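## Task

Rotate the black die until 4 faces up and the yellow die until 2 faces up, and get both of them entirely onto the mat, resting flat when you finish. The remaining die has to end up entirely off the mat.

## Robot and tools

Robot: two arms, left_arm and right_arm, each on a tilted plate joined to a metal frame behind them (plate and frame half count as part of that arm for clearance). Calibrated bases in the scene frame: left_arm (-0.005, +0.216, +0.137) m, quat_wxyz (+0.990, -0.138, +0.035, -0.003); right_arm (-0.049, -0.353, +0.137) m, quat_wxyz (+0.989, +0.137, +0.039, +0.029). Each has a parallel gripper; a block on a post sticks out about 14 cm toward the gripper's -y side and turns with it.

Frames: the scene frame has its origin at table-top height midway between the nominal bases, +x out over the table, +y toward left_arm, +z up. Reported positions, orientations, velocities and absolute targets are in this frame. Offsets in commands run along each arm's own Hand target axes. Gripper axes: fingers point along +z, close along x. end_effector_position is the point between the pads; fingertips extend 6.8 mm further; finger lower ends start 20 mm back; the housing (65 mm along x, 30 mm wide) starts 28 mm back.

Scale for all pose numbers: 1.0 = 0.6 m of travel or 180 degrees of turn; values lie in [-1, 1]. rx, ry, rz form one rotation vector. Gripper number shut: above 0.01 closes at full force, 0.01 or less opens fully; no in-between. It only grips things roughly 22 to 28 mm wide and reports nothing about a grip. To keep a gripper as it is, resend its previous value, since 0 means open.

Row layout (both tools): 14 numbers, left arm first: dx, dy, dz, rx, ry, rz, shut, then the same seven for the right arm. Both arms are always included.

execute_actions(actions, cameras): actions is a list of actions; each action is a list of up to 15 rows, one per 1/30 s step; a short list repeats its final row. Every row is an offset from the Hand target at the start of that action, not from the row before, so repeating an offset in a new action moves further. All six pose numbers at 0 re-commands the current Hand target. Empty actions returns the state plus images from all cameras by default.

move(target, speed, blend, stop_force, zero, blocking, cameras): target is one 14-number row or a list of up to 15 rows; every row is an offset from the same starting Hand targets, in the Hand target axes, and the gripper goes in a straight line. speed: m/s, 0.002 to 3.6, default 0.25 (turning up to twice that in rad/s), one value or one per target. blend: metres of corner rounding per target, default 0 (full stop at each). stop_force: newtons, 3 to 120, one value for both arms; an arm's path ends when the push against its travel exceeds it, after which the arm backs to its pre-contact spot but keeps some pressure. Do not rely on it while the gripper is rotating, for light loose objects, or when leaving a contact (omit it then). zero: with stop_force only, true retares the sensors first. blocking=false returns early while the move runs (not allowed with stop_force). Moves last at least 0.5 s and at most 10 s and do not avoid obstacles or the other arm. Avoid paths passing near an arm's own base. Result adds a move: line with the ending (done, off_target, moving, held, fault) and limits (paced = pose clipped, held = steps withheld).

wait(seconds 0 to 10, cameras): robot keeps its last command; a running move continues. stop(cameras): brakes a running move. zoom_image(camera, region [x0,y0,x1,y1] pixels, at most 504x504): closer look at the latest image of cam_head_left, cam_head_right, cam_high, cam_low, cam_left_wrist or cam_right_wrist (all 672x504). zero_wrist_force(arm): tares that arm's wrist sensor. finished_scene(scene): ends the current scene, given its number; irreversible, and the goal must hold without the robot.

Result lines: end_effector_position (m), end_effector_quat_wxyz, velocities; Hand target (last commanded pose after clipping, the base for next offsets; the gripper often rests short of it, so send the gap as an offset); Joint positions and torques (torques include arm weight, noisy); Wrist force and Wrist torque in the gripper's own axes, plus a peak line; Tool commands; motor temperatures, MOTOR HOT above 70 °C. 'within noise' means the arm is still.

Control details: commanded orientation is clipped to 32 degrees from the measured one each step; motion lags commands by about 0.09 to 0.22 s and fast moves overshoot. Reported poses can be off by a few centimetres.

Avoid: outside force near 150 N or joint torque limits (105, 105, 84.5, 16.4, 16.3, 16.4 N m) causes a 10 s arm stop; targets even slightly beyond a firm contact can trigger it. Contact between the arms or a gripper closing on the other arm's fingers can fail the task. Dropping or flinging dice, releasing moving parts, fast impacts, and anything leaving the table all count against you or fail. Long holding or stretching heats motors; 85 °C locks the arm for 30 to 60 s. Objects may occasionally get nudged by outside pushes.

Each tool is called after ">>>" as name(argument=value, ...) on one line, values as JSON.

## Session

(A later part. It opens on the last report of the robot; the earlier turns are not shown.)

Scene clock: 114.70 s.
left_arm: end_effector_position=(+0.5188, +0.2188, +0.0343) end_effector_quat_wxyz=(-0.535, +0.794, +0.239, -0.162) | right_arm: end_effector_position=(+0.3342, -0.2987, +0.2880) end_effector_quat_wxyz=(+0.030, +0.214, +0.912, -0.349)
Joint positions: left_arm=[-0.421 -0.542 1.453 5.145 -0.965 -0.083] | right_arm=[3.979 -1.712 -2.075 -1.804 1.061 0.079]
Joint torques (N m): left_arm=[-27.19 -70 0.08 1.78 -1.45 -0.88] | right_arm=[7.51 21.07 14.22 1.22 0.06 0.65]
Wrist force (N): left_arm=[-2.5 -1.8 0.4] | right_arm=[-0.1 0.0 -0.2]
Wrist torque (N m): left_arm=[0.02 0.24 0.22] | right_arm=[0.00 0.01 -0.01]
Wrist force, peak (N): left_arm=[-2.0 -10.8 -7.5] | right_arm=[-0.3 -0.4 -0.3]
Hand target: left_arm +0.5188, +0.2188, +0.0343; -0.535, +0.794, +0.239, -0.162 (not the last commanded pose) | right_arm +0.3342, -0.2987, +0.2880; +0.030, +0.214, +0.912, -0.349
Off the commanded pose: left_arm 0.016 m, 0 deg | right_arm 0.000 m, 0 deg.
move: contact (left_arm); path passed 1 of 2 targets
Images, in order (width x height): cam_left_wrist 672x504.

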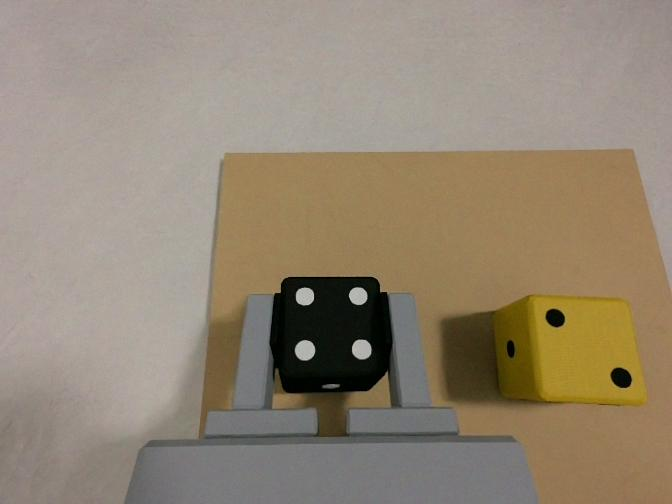

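>>> execute_actions(actions=[[[0, 0, 0, 0, 0, 0, 0, 0, 0, 0, 0, 0, 0, 0]]], cameras=["cam_left_wrist"])

Scene clock: 115.67 s.
left_arm: end_effector_position=(+0.5188, +0.2188, +0.0343) end_effector_quat_wxyz=(-0.535, +0.794, +0.239, -0.162) | right_arm: end_effector_position=(+0.3342, -0.2987, +0.2880) end_effector_quat_wxyz=(+0.030, +0.214, +0.912, -0.349)
Joint positions: left_arm=[-0.421 -0.542 1.453 5.145 -0.965 -0.083] | right_arm=[3.979 -1.712 -2.075 -1.804 1.061 0.079]
Joint torques (N m): left_arm=[-26.48 -70.11 -0.87 1.82 -1.11 -1.04] | right_arm=[6.82 19.65 14.42 1.24 -0.17 0.76]
Wrist force (N): left_arm=[-2.3 -1.4 0.4] | right_arm=[0.2 -0.4 0.0]
Wrist torque (N m): left_arm=[0.02 0.25 0.22] | right_arm=[-0.04 -0.03 0.00]
Wrist force, peak (N): left_arm=[-2.8 -1.9 0.2] | right_arm=[0.2 -0.3 -0.4]
Hand target: left_arm +0.5188, +0.2188, +0.0343; -0.535, +0.794, +0.239, -0.162 | right_arm +0.3342, -0.2987, +0.2880; +0.030, +0.214, +0.912, -0.349
Off the commanded pose: left_arm 0.000 m, 0 deg | right_arm 0.000 m, 0 deg.
Images, in order (width x height): cam_left_wrist 672x504.

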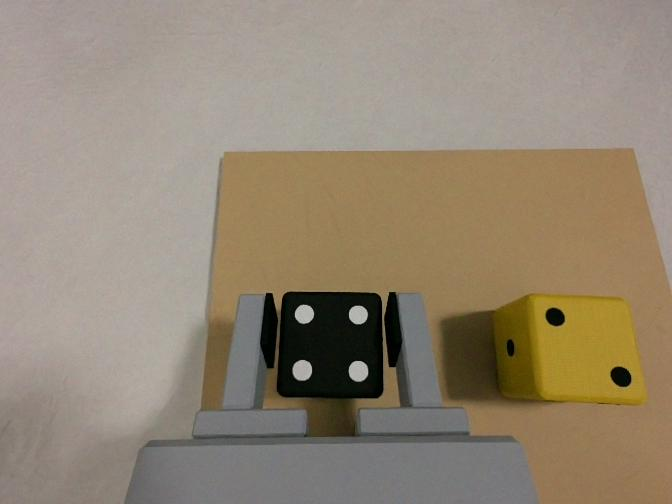

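>>> move(target=[0, -0.1235, -0.0502, 0, 0, 0, 0, 0, 0, 0, 0, 0, 0, 0], speed=0.1, cameras=["cam_left_wrist", "cam_head_left", "cam_head_right"])

>>> zoom_image(camera="cam_left_wrist", region=[200, 150, 600, 450])

Scene clock: 117.80 s.
left_arm: end_effector_position=(+0.5190, +0.2188, +0.1141) end_effector_quat_wxyz=(-0.535, +0.794, +0.239, -0.162) | right_arm: end_effector_position=(+0.3342, -0.2987, +0.2880) end_effector_quat_wxyz=(+0.030, +0.214, +0.912, -0.349)
Joint positions: left_arm=[-0.457 -0.679 1.476 5.264 -1 -0.092] | right_arm=[3.979 -1.712 -2.075 -1.804 1.061 0.079]
Joint torques (N m): left_arm=[-26.65 -67.2 -2.53 2.62 -1.82 -1.63] | right_arm=[7.65 20.01 13.98 1.22 -0.09 0.63]
Wrist force (N): left_arm=[-1.9 -1.4 0.4] | right_arm=[0.0 0.1 -0.1]
Wrist torque (N m): left_arm=[0.03 0.23 0.21] | right_arm=[0.00 0.00 0.00]
Wrist force, peak (N): left_arm=[-1.9 -2.3 -0.1] | right_arm=[0.0 -0.7 -0.1]
Hand target: left_arm +0.5190, +0.2188, +0.1143; -0.535, +0.794, +0.239, -0.162 | right_arm +0.3342, -0.2987, +0.2880; +0.030, +0.214, +0.912, -0.349
Off the commanded pose: left_arm 0.000 m, 0 deg | right_arm 0.000 m, 0 deg.
move: done
Images, in order (width x height): cam_head_left 672x504, cam_head_right 672x504, cam_left_wrist 672x504.

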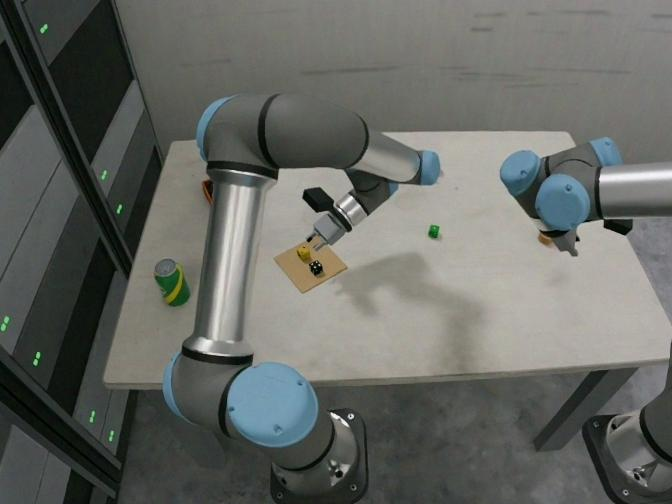

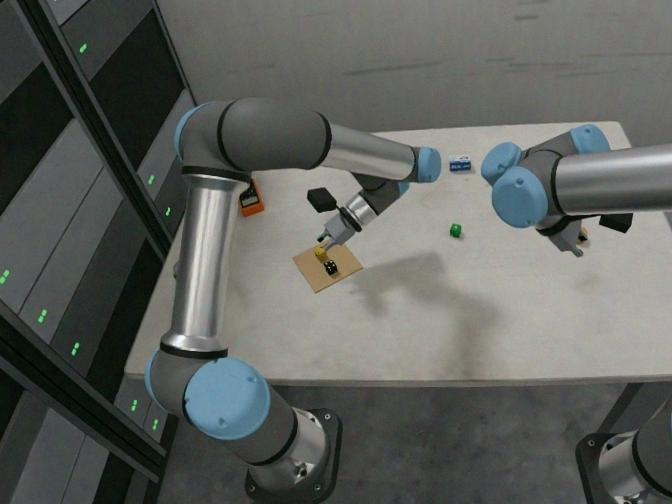

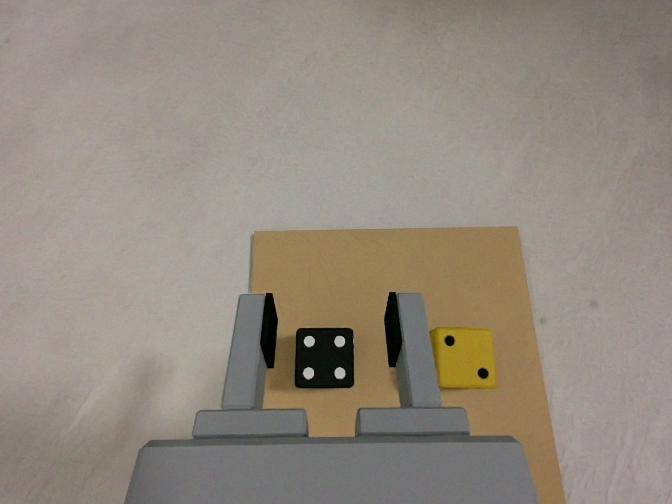

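Scaled by 1.260 from the camera's 672x504 image, which has a finer 960x720 frame.

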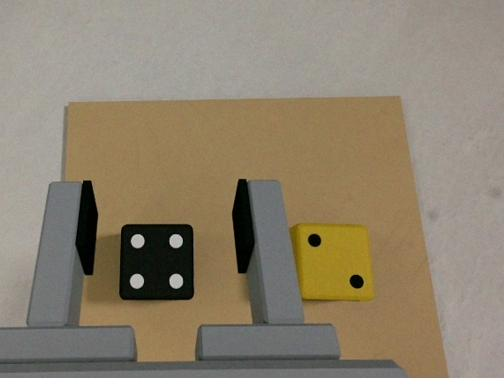

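Both dice sit flat and fully on the mat, with black showing 4 and yellow showing 2. The green die is off the mat.

>>> finished_scene(scene=2)

The scene is finished: the task was done.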